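# Untie a plastic bag's handles and spread them apart

## Task

Undo the knot joining the plastic bag's handles, then draw the two handle bases well away from each other, with all of the bag's contents still inside it.

## Robot and tools

Robot: two six-joint arms, left_arm and right_arm, each ending in a parallel two-finger gripper with a wrist camera. Scene frame: origin at table-top height, halfway between the arms' nominal mounts; +x points out over the table, +z up, left_arm on the +y side (arm names do not match image sides). Calibrated mounts: left_arm at (+0.033, +0.331, +0.044) m, right_arm at (+0.043, -0.296, +0.035) m, both almost unrotated. A camera stand is fixed to the floor behind the arms.

Frames: every hand pose, velocity, Hand target, offset and wrist-camera pose is given in that arm's own base frame. Fixed cameras and the table use the scene frame. The fingers point along the gripper's +z and close along its y. end_effector_position is the midpoint between the finger pads, roughly 1 cm short of the tips; it and end_effector_quat_wxyz may be off by a few cm, worse at long reach.

execute_actions(actions, cameras): actions is a list of actions; each action is a table of up to 15 rows, one row per 1/30 s step; a shorter table repeats its final row until step 15. Each row is one flat list of 14 numbers, each in [-1, 1]: left_arm dx, dy, dz, rx, ry, rz, opening, then right_arm in the same order. The six pose numbers are an offset (not a pose) from that arm's Hand target as it stood when the action began, along the arm's base axes; every row in an action counts from that same start, but the next action starts from the new Hand target, so repeating an offset moves further. Scale: 1.0 = 0.6 m for dx, dy, dz and 180 degrees for the rotation vector rx, ry, rz, which turns about the Hand target's position. Offsets with length over 1.0 may be shortened. Opening is absolute: +1 fully open (0.094 m), -1 closed. Six zeros means no new pose for that arm, but its opening is always a command, so resend its current value to keep it. cameras: list of names, ["all"], or []; images come by default only with an empty actions list, which also reports the scene number and task.

move(target, speed, blend, opening_speed, grip_force, blocking, cameras): target is one 14-number row as above, or a list of up to 15 such rows; every row is an offset from the Hand targets at the move's start, not from the previous row. The grippers follow straight lines and all arrive together, capped at 10 s total. speed: top path speed in m/s, 0.002 to 2.9 (default 0.25; rotation up to twice that in rad/s), one value or one per row. blend: corner rounding distance in metres (0 = stop at each row). opening_speed: rate of opening change per second on the -1..+1 scale, at least 0.2; use it to close gently. grip_force: newtons per finger pad, 10 to 50, one value or one per arm; this task caps it at about 25 to 37 N. blocking=false returns after about 0.5 s while the move continues. The result adds a move: line: done, off_target, moving, held or fault, plus limits (paced = pose clipped, held = steps withheld). Paths do not avoid obstacles or the other arm.

wait(seconds 0..3600, cameras): lets time pass, sends nothing new; ends early if a running move finishes. stop(cameras): brakes a running move. zoom_image(camera, region): region [x0, y0, x1, y1] in pixels of that camera's latest image, at most 504 by 504. read_manual(section): licence text only. finished_scene(scene): ends the scene irreversibly; the goal must hold without the robot.

Cameras: cam_head_left, cam_head_right, cam_high, cam_low, cam_left_wrist, cam_right_wrist, each 672x504. Wrist images can lag slightly while the arm moves.

Results: end_effector_position (m) and quaternion per arm; Hand target (last commanded pose after clipping, base of the next offset); Tool commands; grip_measured (opening on the command scale, reading up to ~2.5 mm wide when empty); grip_effort_nm (gripper motor effort, negative = closing, not a pad force); joint positions, velocities ("within noise" when still) and torques; MOTOR HOT or FAULT lines.

Behaviour to expect: each step the commanded orientation is clipped to within 40 degrees of the measured one. Friction and gravity leave the gripper short, low or tilted, especially far out; a small offset may do nothing or go sideways. Check the pose after every motion and resend any missing distance as an offset. A blocked arm keeps pushing until commanded back past its gripper. Avoid paths near an arm's own base (the elbow can whip round). Faster moves overshoot and strike harder.

Avoid: contact or squeezing between the two arms (a gripper closed on the other's fingers counts), hard hits on the table or fixed objects, anything leaving the table, dropping or releasing moving items, and long stretched-out holding: motors overheat (warning at 75 °C, the arm folds and idles at 90 °C, goes limp at 100 °C). The bag is soft: close slowly; to release, command an opening well above grip_measured.

Each tool is called after "Call:" in YAML: its name, and indented under it one key for each argument.

## Session

Call:
execute_actions:
  actions: []

Scene clock: 0.00 s.
left_arm: end_effector_position=(+0.3871, +0.0291, +0.0724) grip_measured=+1.000 grip_effort_nm=n/a end_effector_quat_wxyz=(+0.530, -0.038, +0.845, -0.051) | right_arm: end_effector_position=(+0.3998, -0.0284, +0.1007) grip_measured=+1.000 grip_effort_nm=n/a end_effector_quat_wxyz=(+0.593, +0.016, +0.802, -0.068)
Joint positions: left_arm=[0.16 1.531 0.394 0.68 0.19 -0.048 0.094] | right_arm=[-0.026 1.562 0.369 0.9 0.103 -0.063 0.094]
Joint velocities: within noise
Joint torques (N m): no reading
Heat: left arm: 37 °C; right arm: 35 °C.
Hand target: left_arm +0.3910, +0.0297, +0.0798; +0.540, -0.036, +0.840, -0.050 | right_arm +0.4016, -0.0284, +0.1048; +0.598, +0.016, +0.799, -0.068
Tool commands: left_gripper/opening=+1.0 right_gripper/opening=+1.0
camera_calibration:
cam_left_wrist: T_world_to_cam=[[0.01186, -0.99007, 0.14008, 0.01512], [-0.78886, -0.09535, -0.60713, 0.38613], [0.61446, -0.1033, -0.78216, -0.08822]] pos_world=[0.35863, 0.04267, 0.16331]
cam_right_wrist: T_world_to_cam=[[-0.10007, -0.98836, 0.11459, 0.00086], [-0.66749, -0.01872, -0.74438, 0.38182], [0.73786, -0.15098, -0.65785, -0.14412]] pos_world=[0.36129, -0.01376, 0.18931]

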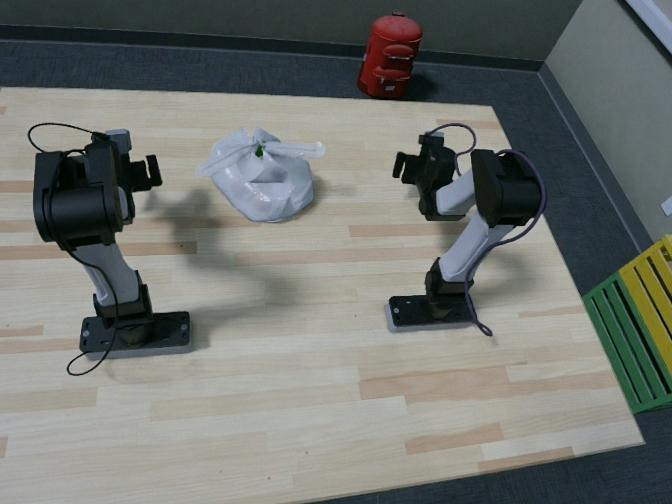

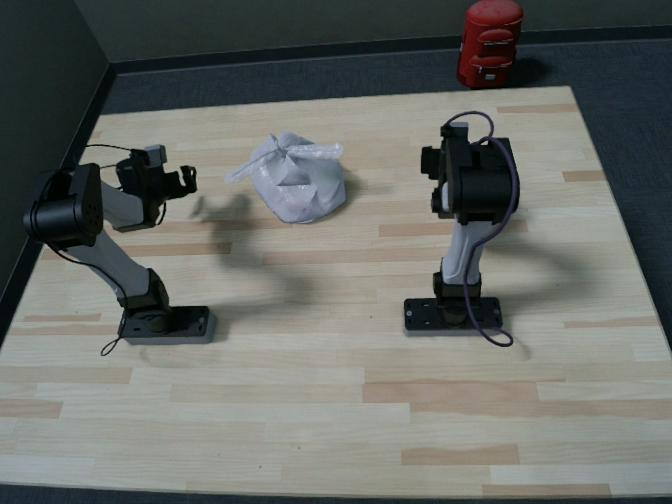

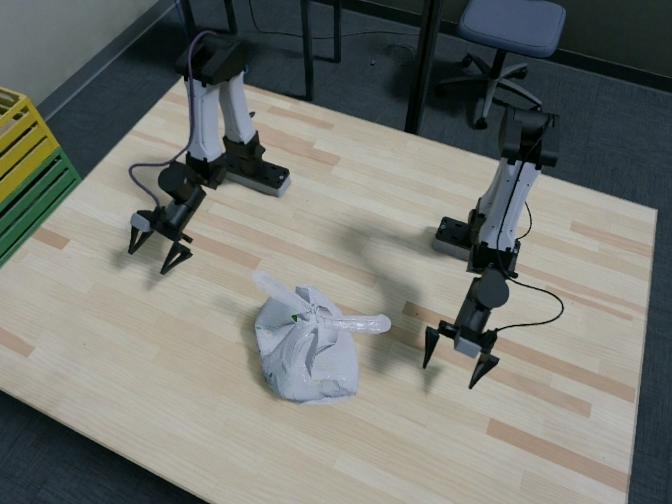

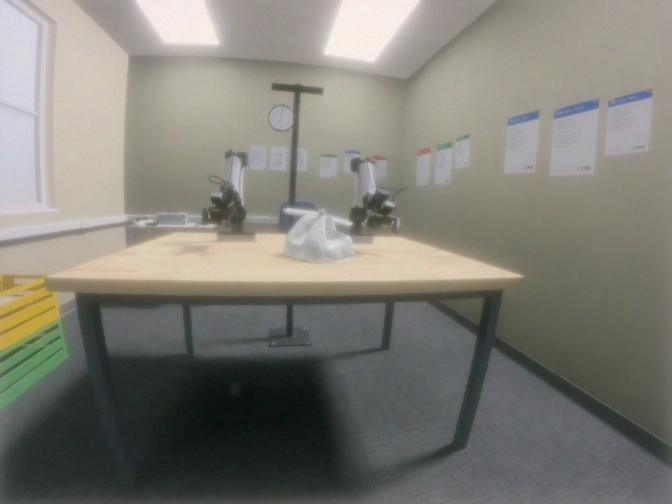

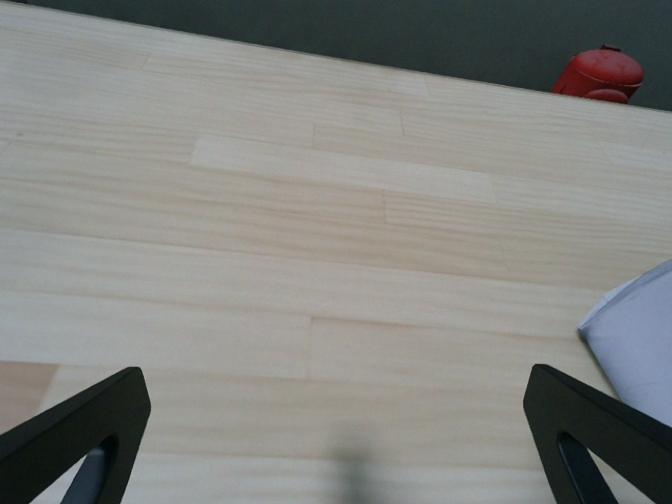

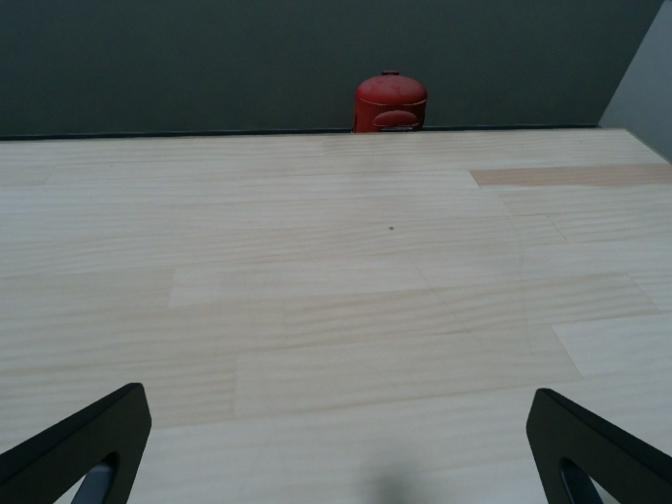

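Call:
zoom_image:
  camera: "cam_high"
  region: [245, 265, 395, 410]

Call:
zoom_image:
  camera: "cam_head_left"
  region: [190, 120, 335, 230]

Call:
zoom_image:
  camera: "cam_head_right"
  region: [220, 120, 350, 230]

Scaled by 3.360.

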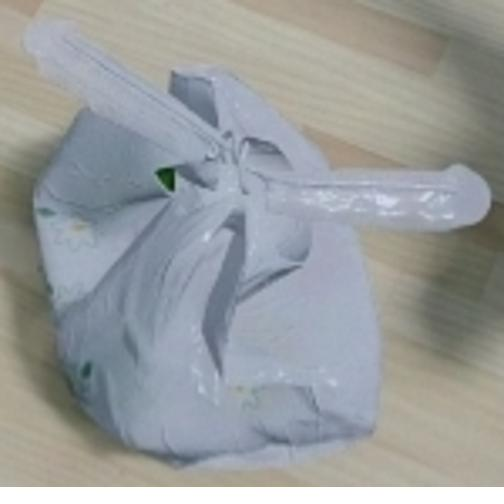

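Scaled by 3.476.

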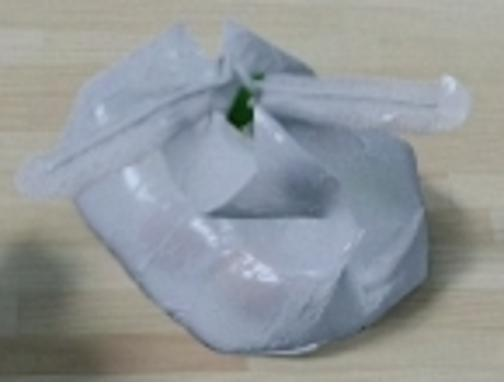

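Scaled by 3.877.

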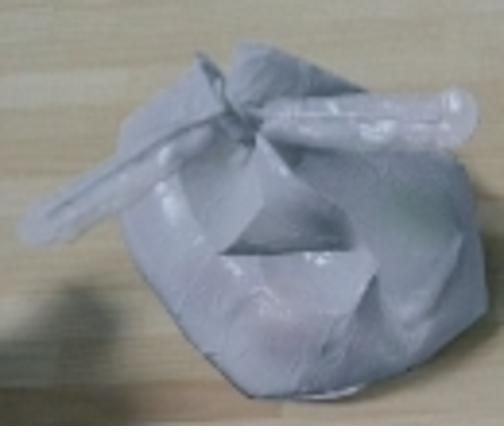

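Call:
move:
  target:
    - [-0.077,0,0.267,0,0.183,0,0,0,0,0.15,0,0,0,0]
    - [-0.077,-0.45,0.267,0,0.183,0,0,-0.05,0,0.25,0,0,0,0]
  blend: 0.05
  cameras: ["cam_left_wrist"]

Call:
zoom_image:
  camera: "cam_left_wrist"
  region: [200, 150, 500, 400]

Scene clock: 21.40 s.
left_arm: end_effector_position=(+0.3417, -0.2362, +0.2325) grip_measured=+0.002 grip_effort_nm=-0.14 end_effector_quat_wxyz=(+0.271, -0.044, +0.961, -0.035) | right_arm: end_effector_position=(+0.3706, -0.0276, +0.2368) grip_measured=+0.002 grip_effort_nm=-0.11 end_effector_quat_wxyz=(+0.584, +0.015, +0.809, -0.068)
Joint positions: left_arm=[-0.74 1.745 1.801 -1.173 -0.327 -0.756 0.047] | right_arm=[-0.026 1.036 0.688 0.033 0.103 -0.063 0.047]
Joint torques (N m): left_arm=[-0.69 -8.29 9.77 1.29 -0.46 -0.13] | right_arm=[-0.06 -5.45 9.21 2.25 -0.04 -0.06]
Heat: left arm: 40 °C; right arm: 38 °C.
Hand target: left_arm +0.3449, -0.2403, +0.2401; +0.280, -0.049, +0.958, -0.038 | right_arm +0.3716, -0.0284, +0.2547; +0.598, +0.016, +0.799, -0.068
Off the commanded pose: left_arm 0.009 m, 1 deg | right_arm 0.018 m, 2 deg.
move: off_target (right_arm)
cam_left_wrist: T_world_to_cam=[[0.07608, -0.99199, 0.10088, -0.28268], [-0.99276, -0.08479, -0.08512, 0.37308], [0.09299, -0.09367, -0.99125, 0.26647]] pos_world=[0.3671, -0.22382, 0.32441]

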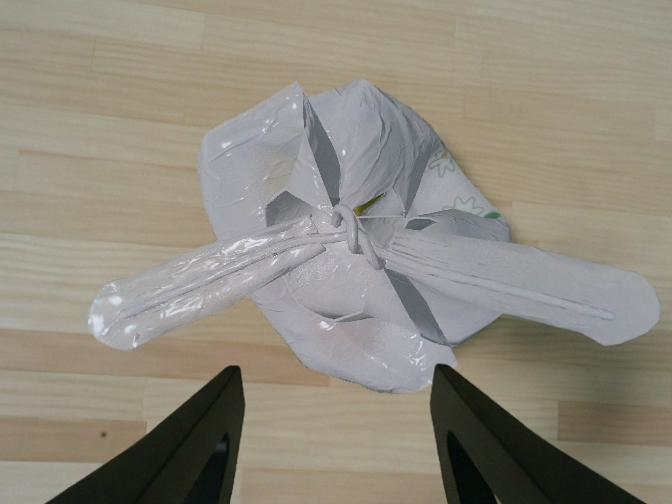

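Scaled by 1.680.

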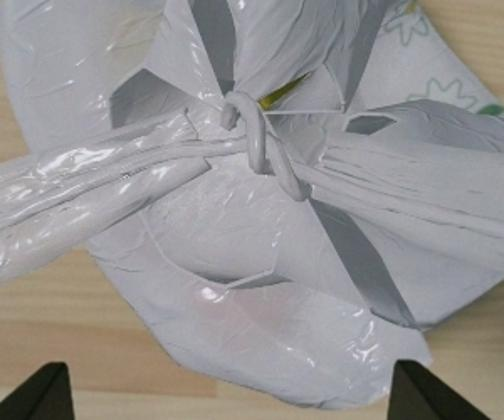

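Call:
zoom_image:
  camera: "cam_left_wrist"
  region: [300, 180, 420, 290]

Scaled by 4.200.

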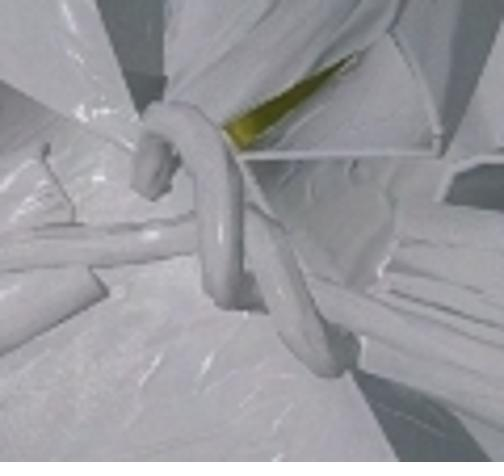

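Call:
move:
  target: [0.045,-0.015,-0.088,0,0,0,-0.4,0,0,0,0,0,0,0]
  speed: 0.15
  cameras: ["cam_left_wrist"]

Scene clock: 41.47 s.
left_arm: end_effector_position=(+0.3684, -0.2500, +0.1915) grip_measured=-0.398 grip_effort_nm=-0.14 end_effector_quat_wxyz=(+0.279, -0.051, +0.958, -0.039) | right_arm: end_effector_position=(+0.3706, -0.0276, +0.2368) grip_measured=+0.002 grip_effort_nm=-0.12 end_effector_quat_wxyz=(+0.584, +0.015, +0.809, -0.068)
Joint positions: left_arm=[-0.722 1.807 1.699 -0.985 -0.327 -0.748 0.028] | right_arm=[-0.026 1.036 0.688 0.033 0.103 -0.063 0.047]
Joint torques (N m): left_arm=[0.55 -9.62 6.43 1.59 -0.29 0.1] | right_arm=[-0.08 -5.45 9.26 2.26 -0.05 -0.05]
Heat: left arm: 45 °C; right arm: 44 °C.
Hand target: left_arm +0.3718, -0.2493, +0.1871; +0.279, -0.049, +0.958, -0.038 | right_arm +0.3716, -0.0284, +0.2548; +0.598, +0.016, +0.799, -0.068
Off the commanded pose: left_arm 0.006 m, 0 deg | right_arm 0.018 m, 2 deg.
move: done
cam_left_wrist: T_world_to_cam=[[0.08446, -0.98985, 0.11432, -0.29947], [-0.99004, -0.09633, -0.10267, 0.39435], [0.11264, -0.10451, -0.98812, 0.21156]] pos_world=[0.39188, -0.23633, 0.28377]

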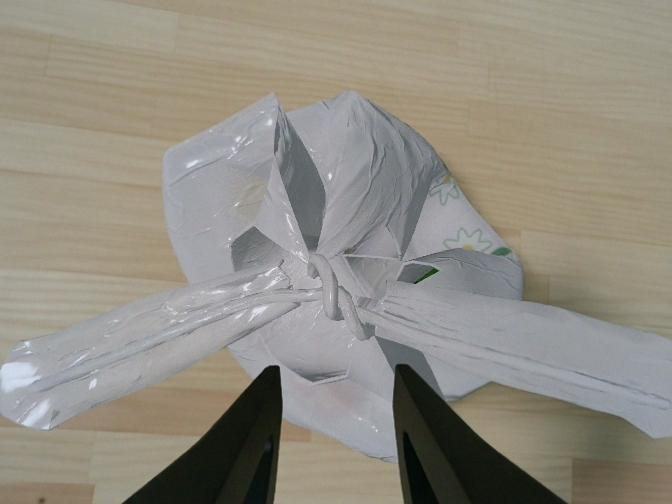

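Call:
move:
  target: [0.046,0.002,-0.074,0,0,0,-0.55,0,0,0,0,0,0,0]
  speed: 0.1
  cameras: ["cam_left_wrist"]

Call:
zoom_image:
  camera: "cam_left_wrist"
  region: [240, 280, 440, 480]

Scene clock: 51.83 s.
left_arm: end_effector_position=(+0.3975, -0.2479, +0.1501) grip_measured=-0.548 grip_effort_nm=-0.14 end_effector_quat_wxyz=(+0.284, -0.053, +0.957, -0.037) | right_arm: end_effector_position=(+0.3706, -0.0276, +0.2368) grip_measured=+0.002 grip_effort_nm=-0.12 end_effector_quat_wxyz=(+0.584, +0.015, +0.809, -0.068)
Joint positions: left_arm=[-0.673 1.874 1.614 -0.813 -0.314 -0.702 0.021] | right_arm=[-0.026 1.036 0.688 0.033 0.103 -0.063 0.047]
Joint torques (N m): left_arm=[0.49 -9.99 6.39 1.63 -0.15 0.1] | right_arm=[-0.05 -5.44 9.22 2.26 -0.04 -0.06]
Heat: left arm: 44 °C; right arm: 46 °C.
Hand target: left_arm +0.3995, -0.2480, +0.1428; +0.280, -0.049, +0.958, -0.038 | right_arm +0.3716, -0.0284, +0.2548; +0.598, +0.016, +0.799, -0.068
Off the commanded pose: left_arm 0.008 m, 1 deg | right_arm 0.018 m, 2 deg.
move: done
cam_left_wrist: T_world_to_cam=[[0.08878, -0.98975, 0.11185, -0.29636], [-0.98847, -0.10138, -0.11249, 0.41867], [0.12267, -0.10057, -0.98734, 0.1645]] pos_world=[0.41997, -0.23434, 0.24266]

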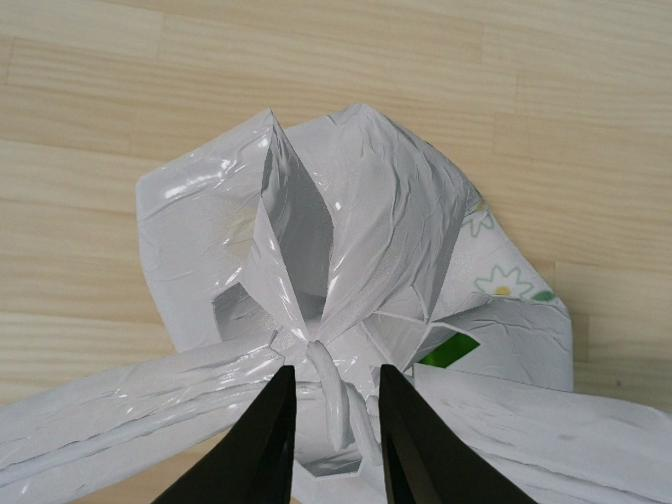

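Scaled by 2.520.

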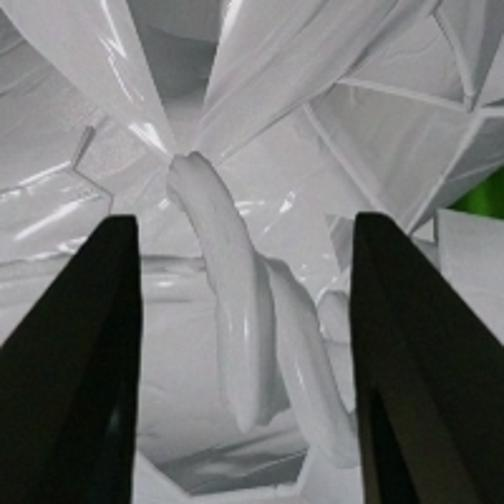

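Call:
move:
  target:
    - [0.018,0.008,-0.016,0,0,0,-0.55,0,0,0,0,0,0,0]
    - [0.018,0.008,-0.016,0,0,0,-1,0,0,0,0,0,0,0]
  speed: 0.1
  opening_speed: 0.6
  cameras: ["cam_left_wrist"]

Call:
zoom_image:
  camera: "cam_left_wrist"
  region: [240, 280, 440, 480]

Scene clock: 60.20 s.
left_arm: end_effector_position=(+0.4087, -0.2431, +0.1408) grip_measured=-0.912 grip_effort_nm=-0.61 end_effector_quat_wxyz=(+0.285, -0.053, +0.956, -0.037) | right_arm: end_effector_position=(+0.3706, -0.0276, +0.2368) grip_measured=+0.002 grip_effort_nm=-0.12 end_effector_quat_wxyz=(+0.584, +0.015, +0.809, -0.068)
Joint positions: left_arm=[-0.646 1.896 1.606 -0.774 -0.302 -0.677 0.004] | right_arm=[-0.026 1.036 0.688 0.033 0.103 -0.063 0.047]
Joint torques (N m): left_arm=[0.4 -10.24 6.38 1.64 -0.15 0.1] | right_arm=[-0.05 -5.42 9.22 2.26 -0.05 -0.06]
Heat: left arm: 44 °C; right arm: 47 °C.
Hand target: left_arm +0.4103, -0.2433, +0.1332; +0.280, -0.049, +0.958, -0.038 | right_arm +0.3716, -0.0284, +0.2548; +0.598, +0.016, +0.799, -0.068
Off the commanded pose: left_arm 0.008 m, 1 deg | right_arm 0.018 m, 2 deg.
move: done
cam_left_wrist: T_world_to_cam=[[0.08901, -0.98972, 0.11194, -0.29178], [-0.98837, -0.10167, -0.11306, 0.42919], [0.12327, -0.10058, -0.98726, 0.15414]] pos_world=[0.43117, -0.22964, 0.23336]

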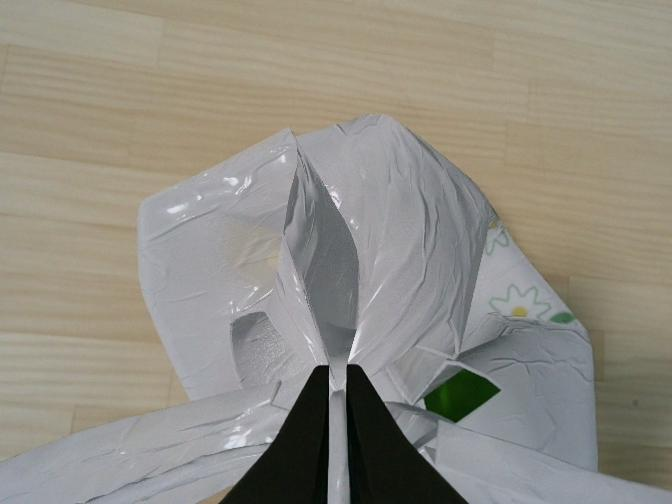

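Scaled by 2.520.

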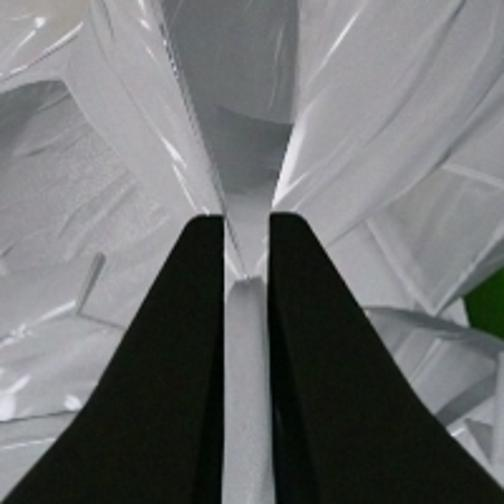

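Call:
move:
  target:
    - [-0.05,0,0.15,0,0,0,-1,0,0,0,0,0,0,0]
    - [-0.2,0.0,0.33,0,0,0,-1,-0.1,0,0,0,0,0,0]
  speed: 0.12
  blend: 0.02
  cameras: ["cam_left_wrist","cam_high","cam_head_right","cam_low","cam_right_wrist"]

Call:
zoom_image:
  camera: "cam_high"
  region: [245, 170, 445, 370]

Call:
zoom_image:
  camera: "cam_head_right"
  region: [200, 70, 380, 230]

Scene clock: 77.00 s.
left_arm: end_effector_position=(+0.2906, -0.2451, +0.3018) grip_measured=-0.912 grip_effort_nm=-0.61 end_effector_quat_wxyz=(+0.259, -0.033, +0.965, -0.026) | right_arm: end_effector_position=(+0.3143, -0.0278, +0.2622) grip_measured=+0.002 grip_effort_nm=-0.12 end_effector_quat_wxyz=(+0.605, +0.018, +0.793, -0.068)
Joint positions: left_arm=[-0.867 1.817 2.22 -1.589 -0.37 -0.862 0.004] | right_arm=[-0.035 0.747 0.641 -0.157 0.096 -0.063 0.047]
Joint torques (N m): left_arm=[-0.79 -12.53 9.17 1.37 -0.65 -0.12] | right_arm=[-0.35 -2.33 5.56 2.29 -0.11 -0.09]
Heat: left arm: 44 °C; right arm: 48 °C.
Hand target: left_arm +0.2903, -0.2433, +0.3313; +0.280, -0.049, +0.958, -0.038 | right_arm +0.3117, -0.0284, +0.2546; +0.598, +0.016, +0.799, -0.068
Off the commanded pose: left_arm 0.029 m, 3 deg | right_arm 0.008 m, 1 deg.
joint read past its limit (left arm) — joint 4 (wrist pitch), lower limit.
joint sent to its limit (left arm) — joint 4 (wrist pitch), lower limit. The joint targets are off in orientation, not in position.
move: off_target (left_arm)
cam_left_wrist: T_world_to_cam=[[0.05919, -0.99531, 0.07649, -0.28324], [-0.99593, -0.0641, -0.06341, 0.3269], [0.06802, -0.07242, -0.99505, 0.35282]] pos_world=[0.31834, -0.23541, 0.39346]
cam_right_wrist: T_world_to_cam=[[-0.10543, -0.98826, 0.11054, -0.02284], [-0.64561, -0.01653, -0.76349, 0.44314], [0.75635, -0.15186, -0.63629, 0.01376]] pos_world=[0.27329, -0.01316, 0.34961]
Images, in order (width x height): cam_head_right 672x504, cam_high 672x504, cam_low 672x504, cam_left_wrist 672x504, cam_right_wrist 672x504.

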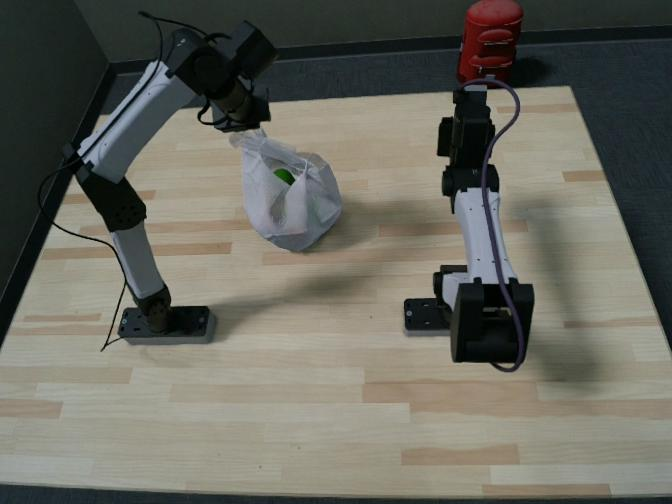

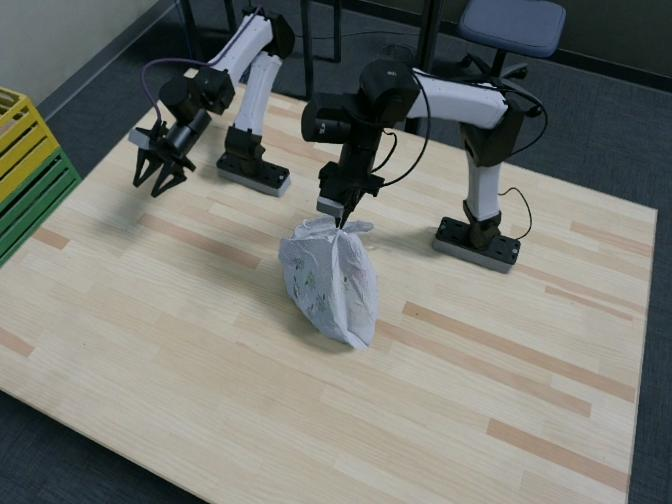

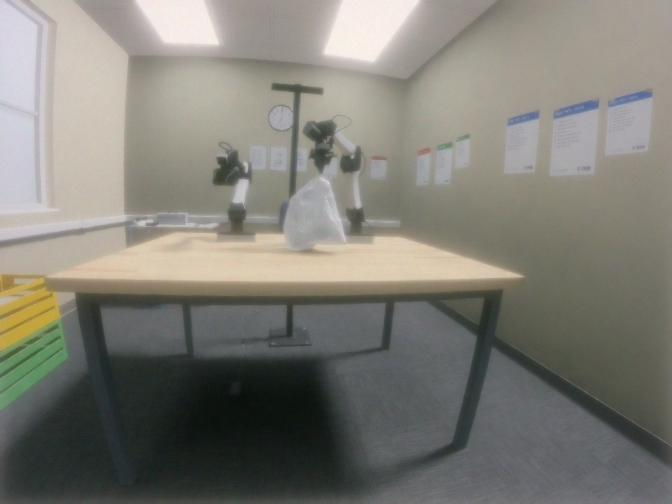

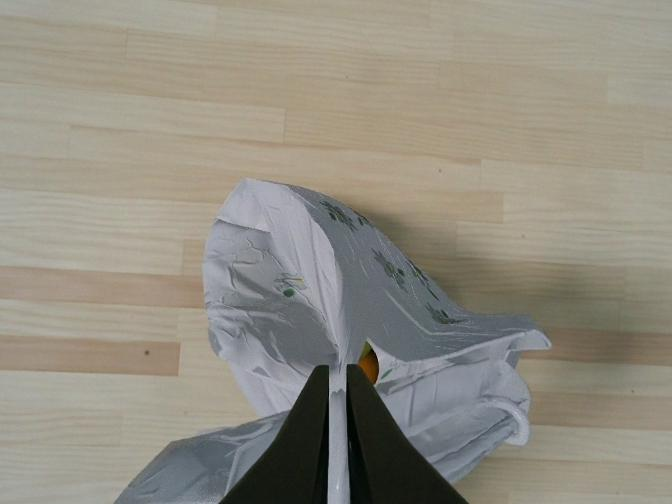

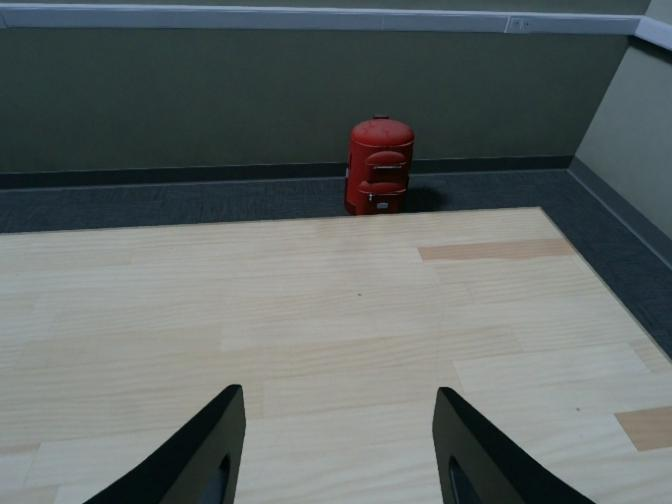

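Scaled by 2.520.

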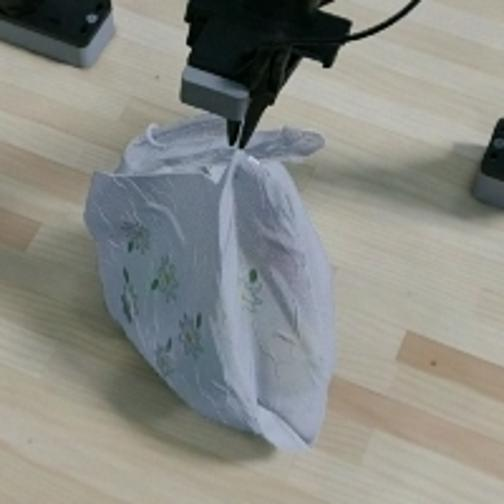

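Scaled by 2.800.

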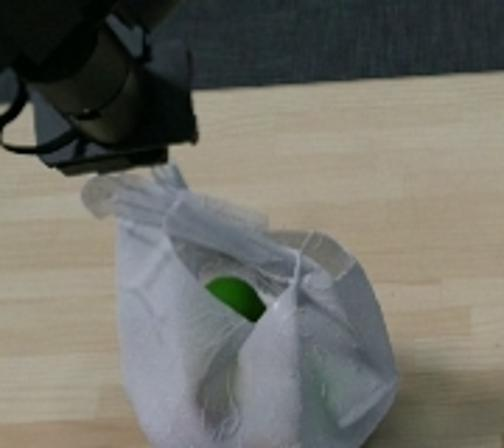

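Call:
move:
  target: [0,0,0,0,0,0,-1,-0.086,0.27,-0.008,0.1235,0.0398,0.5135,0]
  cameras: ["cam_right_wrist","cam_high"]

Call:
zoom_image:
  camera: "cam_high"
  region: [245, 170, 445, 370]

Scene clock: 92.97 s.
left_arm: end_effector_position=(+0.2908, -0.2448, +0.3020) grip_measured=-0.912 grip_effort_nm=-0.61 end_effector_quat_wxyz=(+0.260, -0.033, +0.965, -0.025) | right_arm: end_effector_position=(+0.2577, +0.1333, +0.2481) grip_measured=+0.002 grip_effort_nm=-0.12 end_effector_quat_wxyz=(+0.423, -0.436, +0.623, +0.493)
Joint positions: left_arm=[-0.867 1.817 2.22 -1.589 -0.373 -0.862 0.004] | right_arm=[-0.156 1.564 1.195 -1.544 -1.404 -1.666 0.047]
Joint torques (N m): left_arm=[-0.79 -12.51 9.2 1.37 -0.64 -0.13] | right_arm=[0.98 -6.27 6.78 -0.35 -0.58 -0.22]
Heat: left arm: 45 °C; right arm: 46 °C.
Hand target: left_arm +0.2903, -0.2433, +0.3313; +0.280, -0.049, +0.958, -0.038 | right_arm +0.2600, +0.1336, +0.2499; +0.404, -0.463, +0.594, +0.519
Off the commanded pose: left_arm 0.029 m, 3 deg | right_arm 0.003 m, 6 deg.
joint read past its limit (left arm) — joint 4 (wrist pitch), lower limit.
joint sent to its limit (left arm) — joint 4 (wrist pitch), lower limit. The joint targets are off in orientation, not in position.
joint sent to its limit (right arm) — joint 4 (wrist pitch), lower limit. The joint targets are off in orientation, not in position.
move: off_target (right_arm)
cam_right_wrist: T_world_to_cam=[[0.96617, -0.13275, -0.22113, -0.1759], [-0.25775, -0.52808, -0.80914, 0.37805], [-0.00936, 0.83875, -0.54443, 0.11461]] pos_world=[0.26846, 0.08016, 0.32939]
Images, in order (width x height): cam_high 672x504, cam_right_wrist 672x504.

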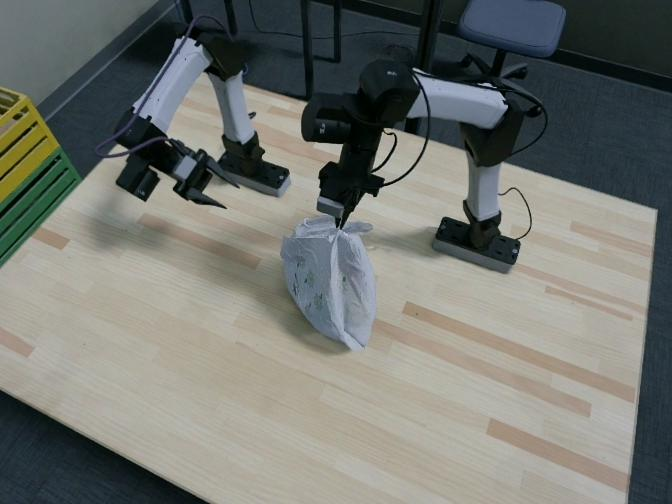

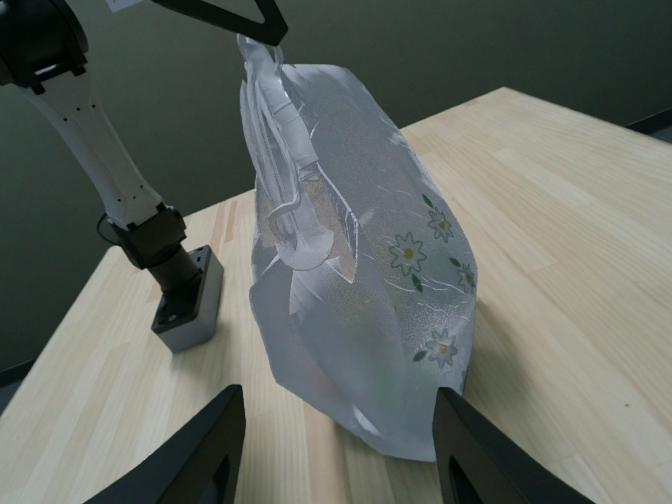

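Scaled by 2.520.

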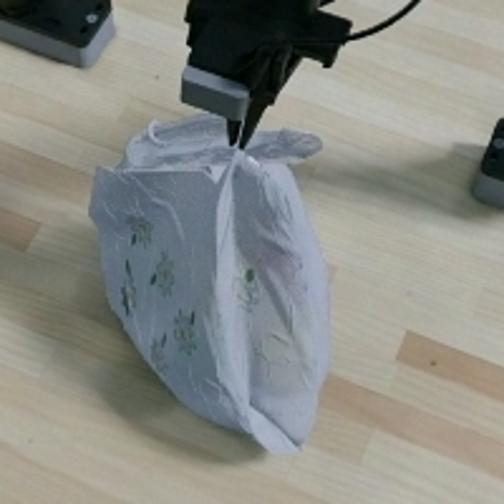

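Call:
zoom_image:
  camera: "cam_right_wrist"
  region: [210, 20, 410, 320]

Scaled by 1.680.

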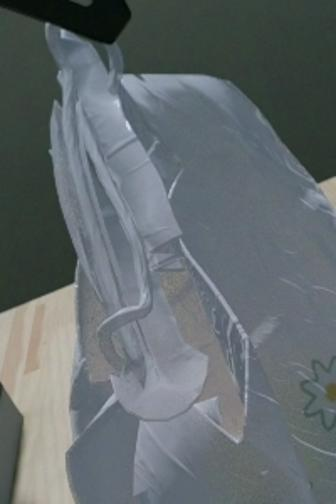

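Call:
move:
  target: [0,0,0,0,0,0,-1,-0.16,0.13,0.0,0,0,-0.3,0]
  cameras: ["cam_right_wrist","cam_head_right"]

Call:
zoom_image:
  camera: "cam_right_wrist"
  region: [210, 20, 460, 320]

Scene clock: 121.57 s.
left_arm: end_effector_position=(+0.2908, -0.2448, +0.3020) grip_measured=-0.912 grip_effort_nm=-0.61 end_effector_quat_wxyz=(+0.260, -0.033, +0.965, -0.025) | right_arm: end_effector_position=(+0.1642, +0.2103, +0.2536) grip_measured=+0.002 grip_effort_nm=-0.12 end_effector_quat_wxyz=(+0.597, -0.148, +0.738, +0.277)
Joint positions: left_arm=[-0.867 1.817 2.22 -1.589 -0.373 -0.862 0.004] | right_arm=[1.345 0.516 0.459 -0.118 0.706 0.351 0.047]
Joint torques (N m): left_arm=[-0.79 -12.52 9.2 1.37 -0.64 -0.12] | right_arm=[0.95 0.96 5.61 2.33 0.15 0.11]
Heat: left arm: 47 °C; right arm: 45 °C.
Hand target: left_arm +0.2903, -0.2433, +0.3313; +0.280, -0.049, +0.958, -0.038 | right_arm +0.1640, +0.2117, +0.2500; +0.596, -0.142, +0.740, +0.279
Off the commanded pose: left_arm 0.029 m, 3 deg | right_arm 0.004 m, 1 deg.
joint read past its limit (left arm) — joint 4 (wrist pitch), lower limit.
joint sent to its limit (left arm) — joint 4 (wrist pitch), lower limit. The joint targets are off in orientation, not in position.
move: done; limits=paced
cam_right_wrist: T_world_to_cam=[[0.55343, -0.80654, -0.20789, 0.13194], [-0.54242, -0.1596, -0.82481, 0.37233], [0.63206, 0.56923, -0.52581, -0.00122]] pos_world=[0.12971, 0.16653, 0.33389]
Images, in order (width x height): cam_head_right 672x504, cam_right_wrist 672x504.

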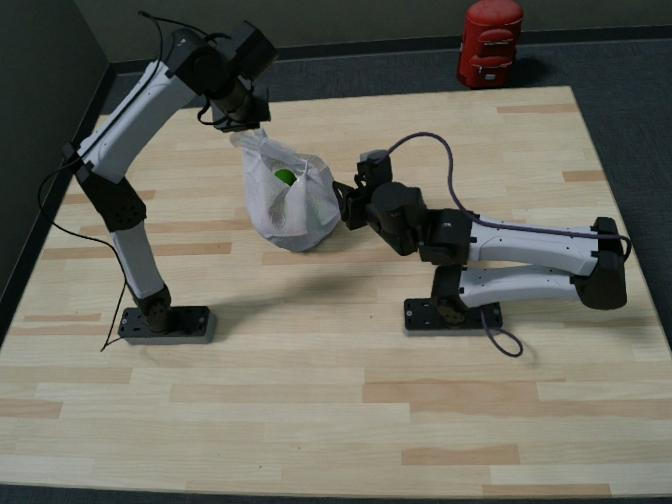

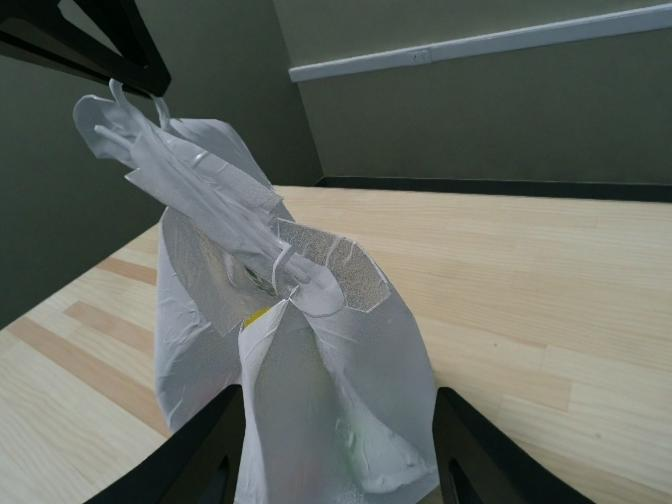

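Scaled by 1.680.

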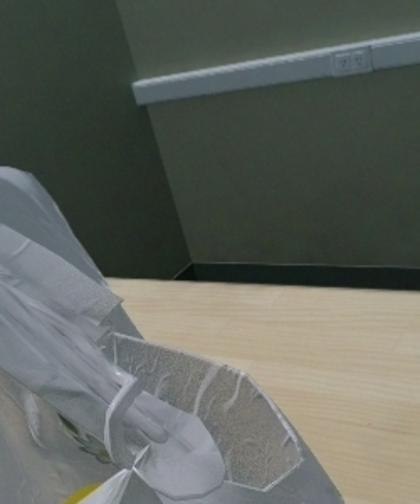

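Call:
move:
  target:
    - [0,0,0,0,0,0,-1,0.035,0.085,-0.08,0,0,0,0]
    - [0,0,0,0,0,0,-1,0.07,0.11,-0.085,0,0,0,0]
  speed: 0.12
  cameras: ["cam_right_wrist"]

Scene clock: 135.93 s.
left_arm: end_effector_position=(+0.2908, -0.2448, +0.3020) grip_measured=-0.912 grip_effort_nm=-0.61 end_effector_quat_wxyz=(+0.260, -0.033, +0.965, -0.025) | right_arm: end_effector_position=(+0.2034, +0.2736, +0.1900) grip_measured=+0.002 grip_effort_nm=-0.12 end_effector_quat_wxyz=(+0.589, -0.142, +0.746, +0.275)
Joint positions: left_arm=[-0.867 1.817 2.22 -1.589 -0.373 -0.862 0.004] | right_arm=[1.217 1.032 0.343 0.503 0.585 0.352 0.047]
Joint torques (N m): left_arm=[-0.8 -12.51 9.18 1.37 -0.64 -0.12] | right_arm=[-0.32 -2.61 7.61 2.41 -0.01 -0.22]
Heat: left arm: 48 °C; right arm: 44 °C.
Hand target: left_arm +0.2903, -0.2433, +0.3313; +0.280, -0.049, +0.958, -0.038 | right_arm +0.2061, +0.2776, +0.1989; +0.596, -0.142, +0.740, +0.279
Off the commanded pose: left_arm 0.029 m, 3 deg | right_arm 0.010 m, 1 deg.
joint read past its limit (left arm) — joint 4 (wrist pitch), lower limit.
joint sent to its limit (left arm) — joint 4 (wrist pitch), lower limit. The joint targets are off in orientation, not in position.
move: done
cam_right_wrist: T_world_to_cam=[[0.54112, -0.81194, -0.21896, 0.15423], [-0.56414, -0.1574, -0.81054, 0.35236], [0.62365, 0.56212, -0.54322, -0.08851]] pos_world=[0.17053, 0.23043, 0.27129]

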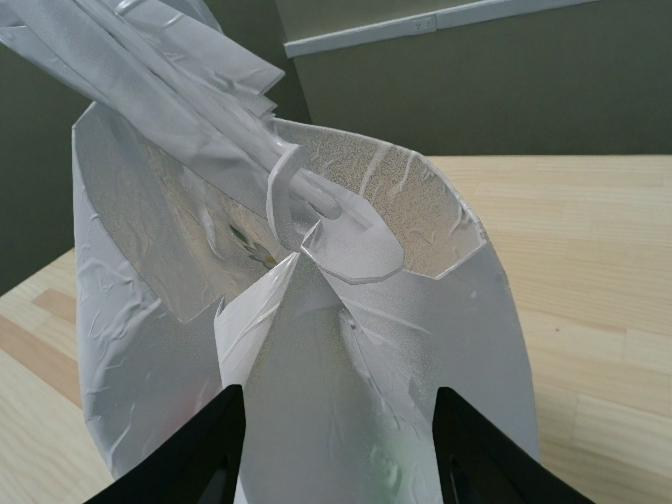

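Call:
move:
  target:
    - [0,0,0,0,0,0,-1,0.042,0.056,0.008,0,0,0,-0.1]
  speed: 0.1
  cameras: ["cam_right_wrist"]

Scene clock: 151.60 s.
left_arm: end_effector_position=(+0.2909, -0.2447, +0.3020) grip_measured=-0.912 grip_effort_nm=-0.61 end_effector_quat_wxyz=(+0.260, -0.033, +0.965, -0.025) | right_arm: end_effector_position=(+0.2269, +0.3052, +0.1915) grip_measured=-0.098 grip_effort_nm=-0.12 end_effector_quat_wxyz=(+0.587, -0.144, +0.749, +0.273)
Joint positions: left_arm=[-0.867 1.817 2.22 -1.589 -0.373 -0.862 0.004] | right_arm=[1.167 1.237 0.459 0.589 0.534 0.343 0.042]
Joint torques (N m): left_arm=[-0.77 -12.51 9.18 1.37 -0.63 -0.12] | right_arm=[-0.38 -4.34 8.23 2.47 -0.02 -0.22]
Heat: left arm: 49 °C; right arm: 44 °C.
Hand target: left_arm +0.2903, -0.2433, +0.3313; +0.280, -0.049, +0.958, -0.038 | right_arm +0.2312, +0.3112, +0.2037; +0.596, -0.142, +0.740, +0.279
Off the commanded pose: left_arm 0.029 m, 3 deg | right_arm 0.014 m, 2 deg.
joint read past its limit (left arm) — joint 4 (wrist pitch), lower limit.
joint sent to its limit (left arm) — joint 4 (wrist pitch), lower limit. The joint targets are off in orientation, not in position.
move: off_target (right_arm)
cam_right_wrist: T_world_to_cam=[[0.54064, -0.81314, -0.21566, 0.16728], [-0.5676, -0.16338, -0.80693, 0.37369], [0.62091, 0.55867, -0.54987, -0.11735]] pos_world=[0.19453, 0.26264, 0.27309]

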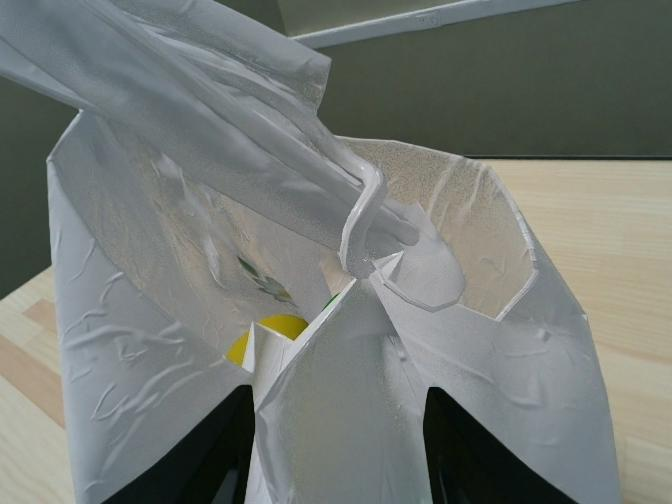

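Call:
move:
  target:
    - [0,0,0,0,0,0,-1,0.03,0.008,0.025,0,0,0,-0.2]
  speed: 0.1
  cameras: ["cam_right_wrist"]

Scene clock: 157.33 s.
left_arm: end_effector_position=(+0.2909, -0.2447, +0.3020) grip_measured=-0.912 grip_effort_nm=-0.61 end_effector_quat_wxyz=(+0.260, -0.033, +0.965, -0.025) | right_arm: end_effector_position=(+0.2453, +0.3117, +0.2124) grip_measured=-0.198 grip_effort_nm=-0.12 end_effector_quat_wxyz=(+0.593, -0.137, +0.742, +0.282)
Joint positions: left_arm=[-0.867 1.817 2.22 -1.589 -0.373 -0.862 0.004] | right_arm=[1.105 1.259 0.537 0.566 0.474 0.332 0.038]
Joint torques (N m): left_arm=[-0.79 -12.51 9.18 1.37 -0.63 -0.12] | right_arm=[-0.4 -4.7 8.38 2.21 -0.05 -0.22]
Heat: left arm: 49 °C; right arm: 45 °C.
Hand target: left_arm +0.2903, -0.2433, +0.3313; +0.280, -0.049, +0.958, -0.038 | right_arm +0.2493, +0.3160, +0.2188; +0.596, -0.142, +0.740, +0.279
Off the commanded pose: left_arm 0.029 m, 3 deg | right_arm 0.009 m, 1 deg.
joint read past its limit (left arm) — joint 4 (wrist pitch), lower limit.
joint sent to its limit (left arm) — joint 4 (wrist pitch), lower limit. The joint targets are off in orientation, not in position.
move: done
cam_right_wrist: T_world_to_cam=[[0.54304, -0.80731, -0.23101, 0.16795], [-0.55873, -0.14202, -0.8171, 0.39546], [0.62684, 0.57279, -0.52819, -0.13125]] pos_world=[0.21202, 0.26693, 0.2926]

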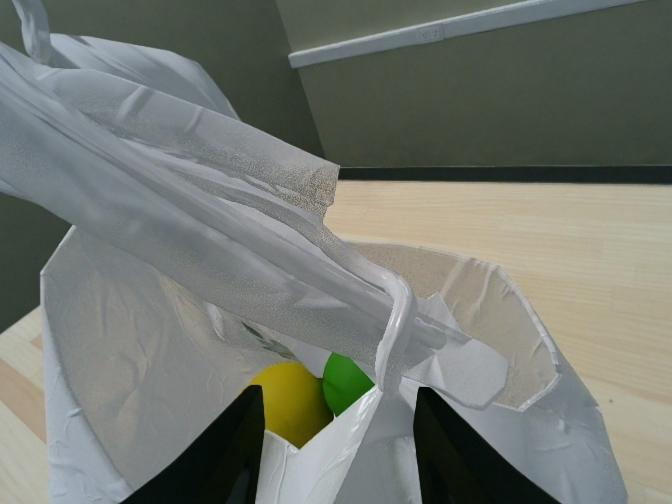

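Call:
move:
  target:
    - [0,0,0,0,0,0,-1,0.014,-0.003,-0.01,0,0,0,-0.2]
    - [0,0,0,0,0,0,-1,0.014,-0.003,-0.01,0,0,0,-1]
  speed: 0.1
  opening_speed: 0.7
  cameras: ["cam_right_wrist"]

Scene clock: 165.03 s.
left_arm: end_effector_position=(+0.2910, -0.2446, +0.3021) grip_measured=-0.912 grip_effort_nm=-0.61 end_effector_quat_wxyz=(+0.261, -0.033, +0.965, -0.024) | right_arm: end_effector_position=(+0.2539, +0.3102, +0.2050) grip_measured=-0.902 grip_effort_nm=-0.56 end_effector_quat_wxyz=(+0.589, -0.140, +0.746, +0.276)
Joint positions: left_arm=[-0.867 1.817 2.22 -1.589 -0.374 -0.862 0.004] | right_arm=[1.071 1.284 0.537 0.576 0.441 0.327 0.005]
Joint torques (N m): left_arm=[-0.79 -12.52 9.18 1.37 -0.63 -0.12] | right_arm=[-0.31 -4.85 7.62 2.46 -0.06 -0.21]
Heat: left arm: 49 °C; right arm: 47 °C.
Hand target: left_arm +0.2903, -0.2432, +0.3313; +0.280, -0.049, +0.958, -0.038 | right_arm +0.2576, +0.3142, +0.2127; +0.596, -0.142, +0.740, +0.279
Off the commanded pose: left_arm 0.029 m, 3 deg | right_arm 0.010 m, 1 deg.
joint read past its limit (left arm) — joint 4 (wrist pitch), lower limit.
joint sent to its limit (left arm) — joint 4 (wrist pitch), lower limit. The joint targets are off in orientation, not in position.
move: done
cam_right_wrist: T_world_to_cam=[[0.54057, -0.81118, -0.22312, 0.16055], [-0.56557, -0.15405, -0.81019, 0.39807], [0.62283, 0.56415, -0.54205, -0.13307]] pos_world=[0.22123, 0.26663, 0.2862]

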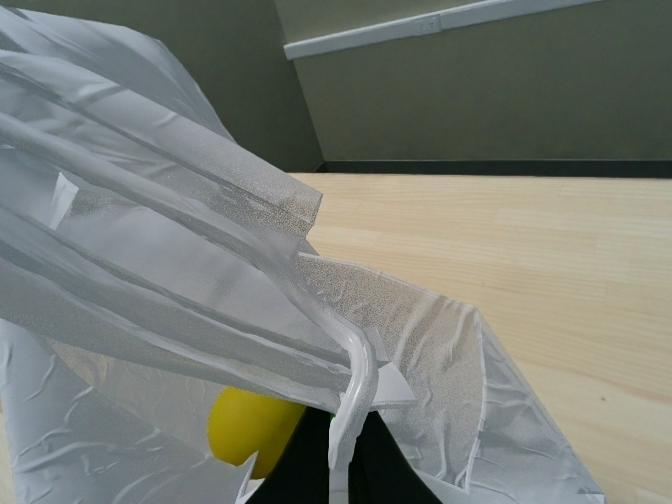

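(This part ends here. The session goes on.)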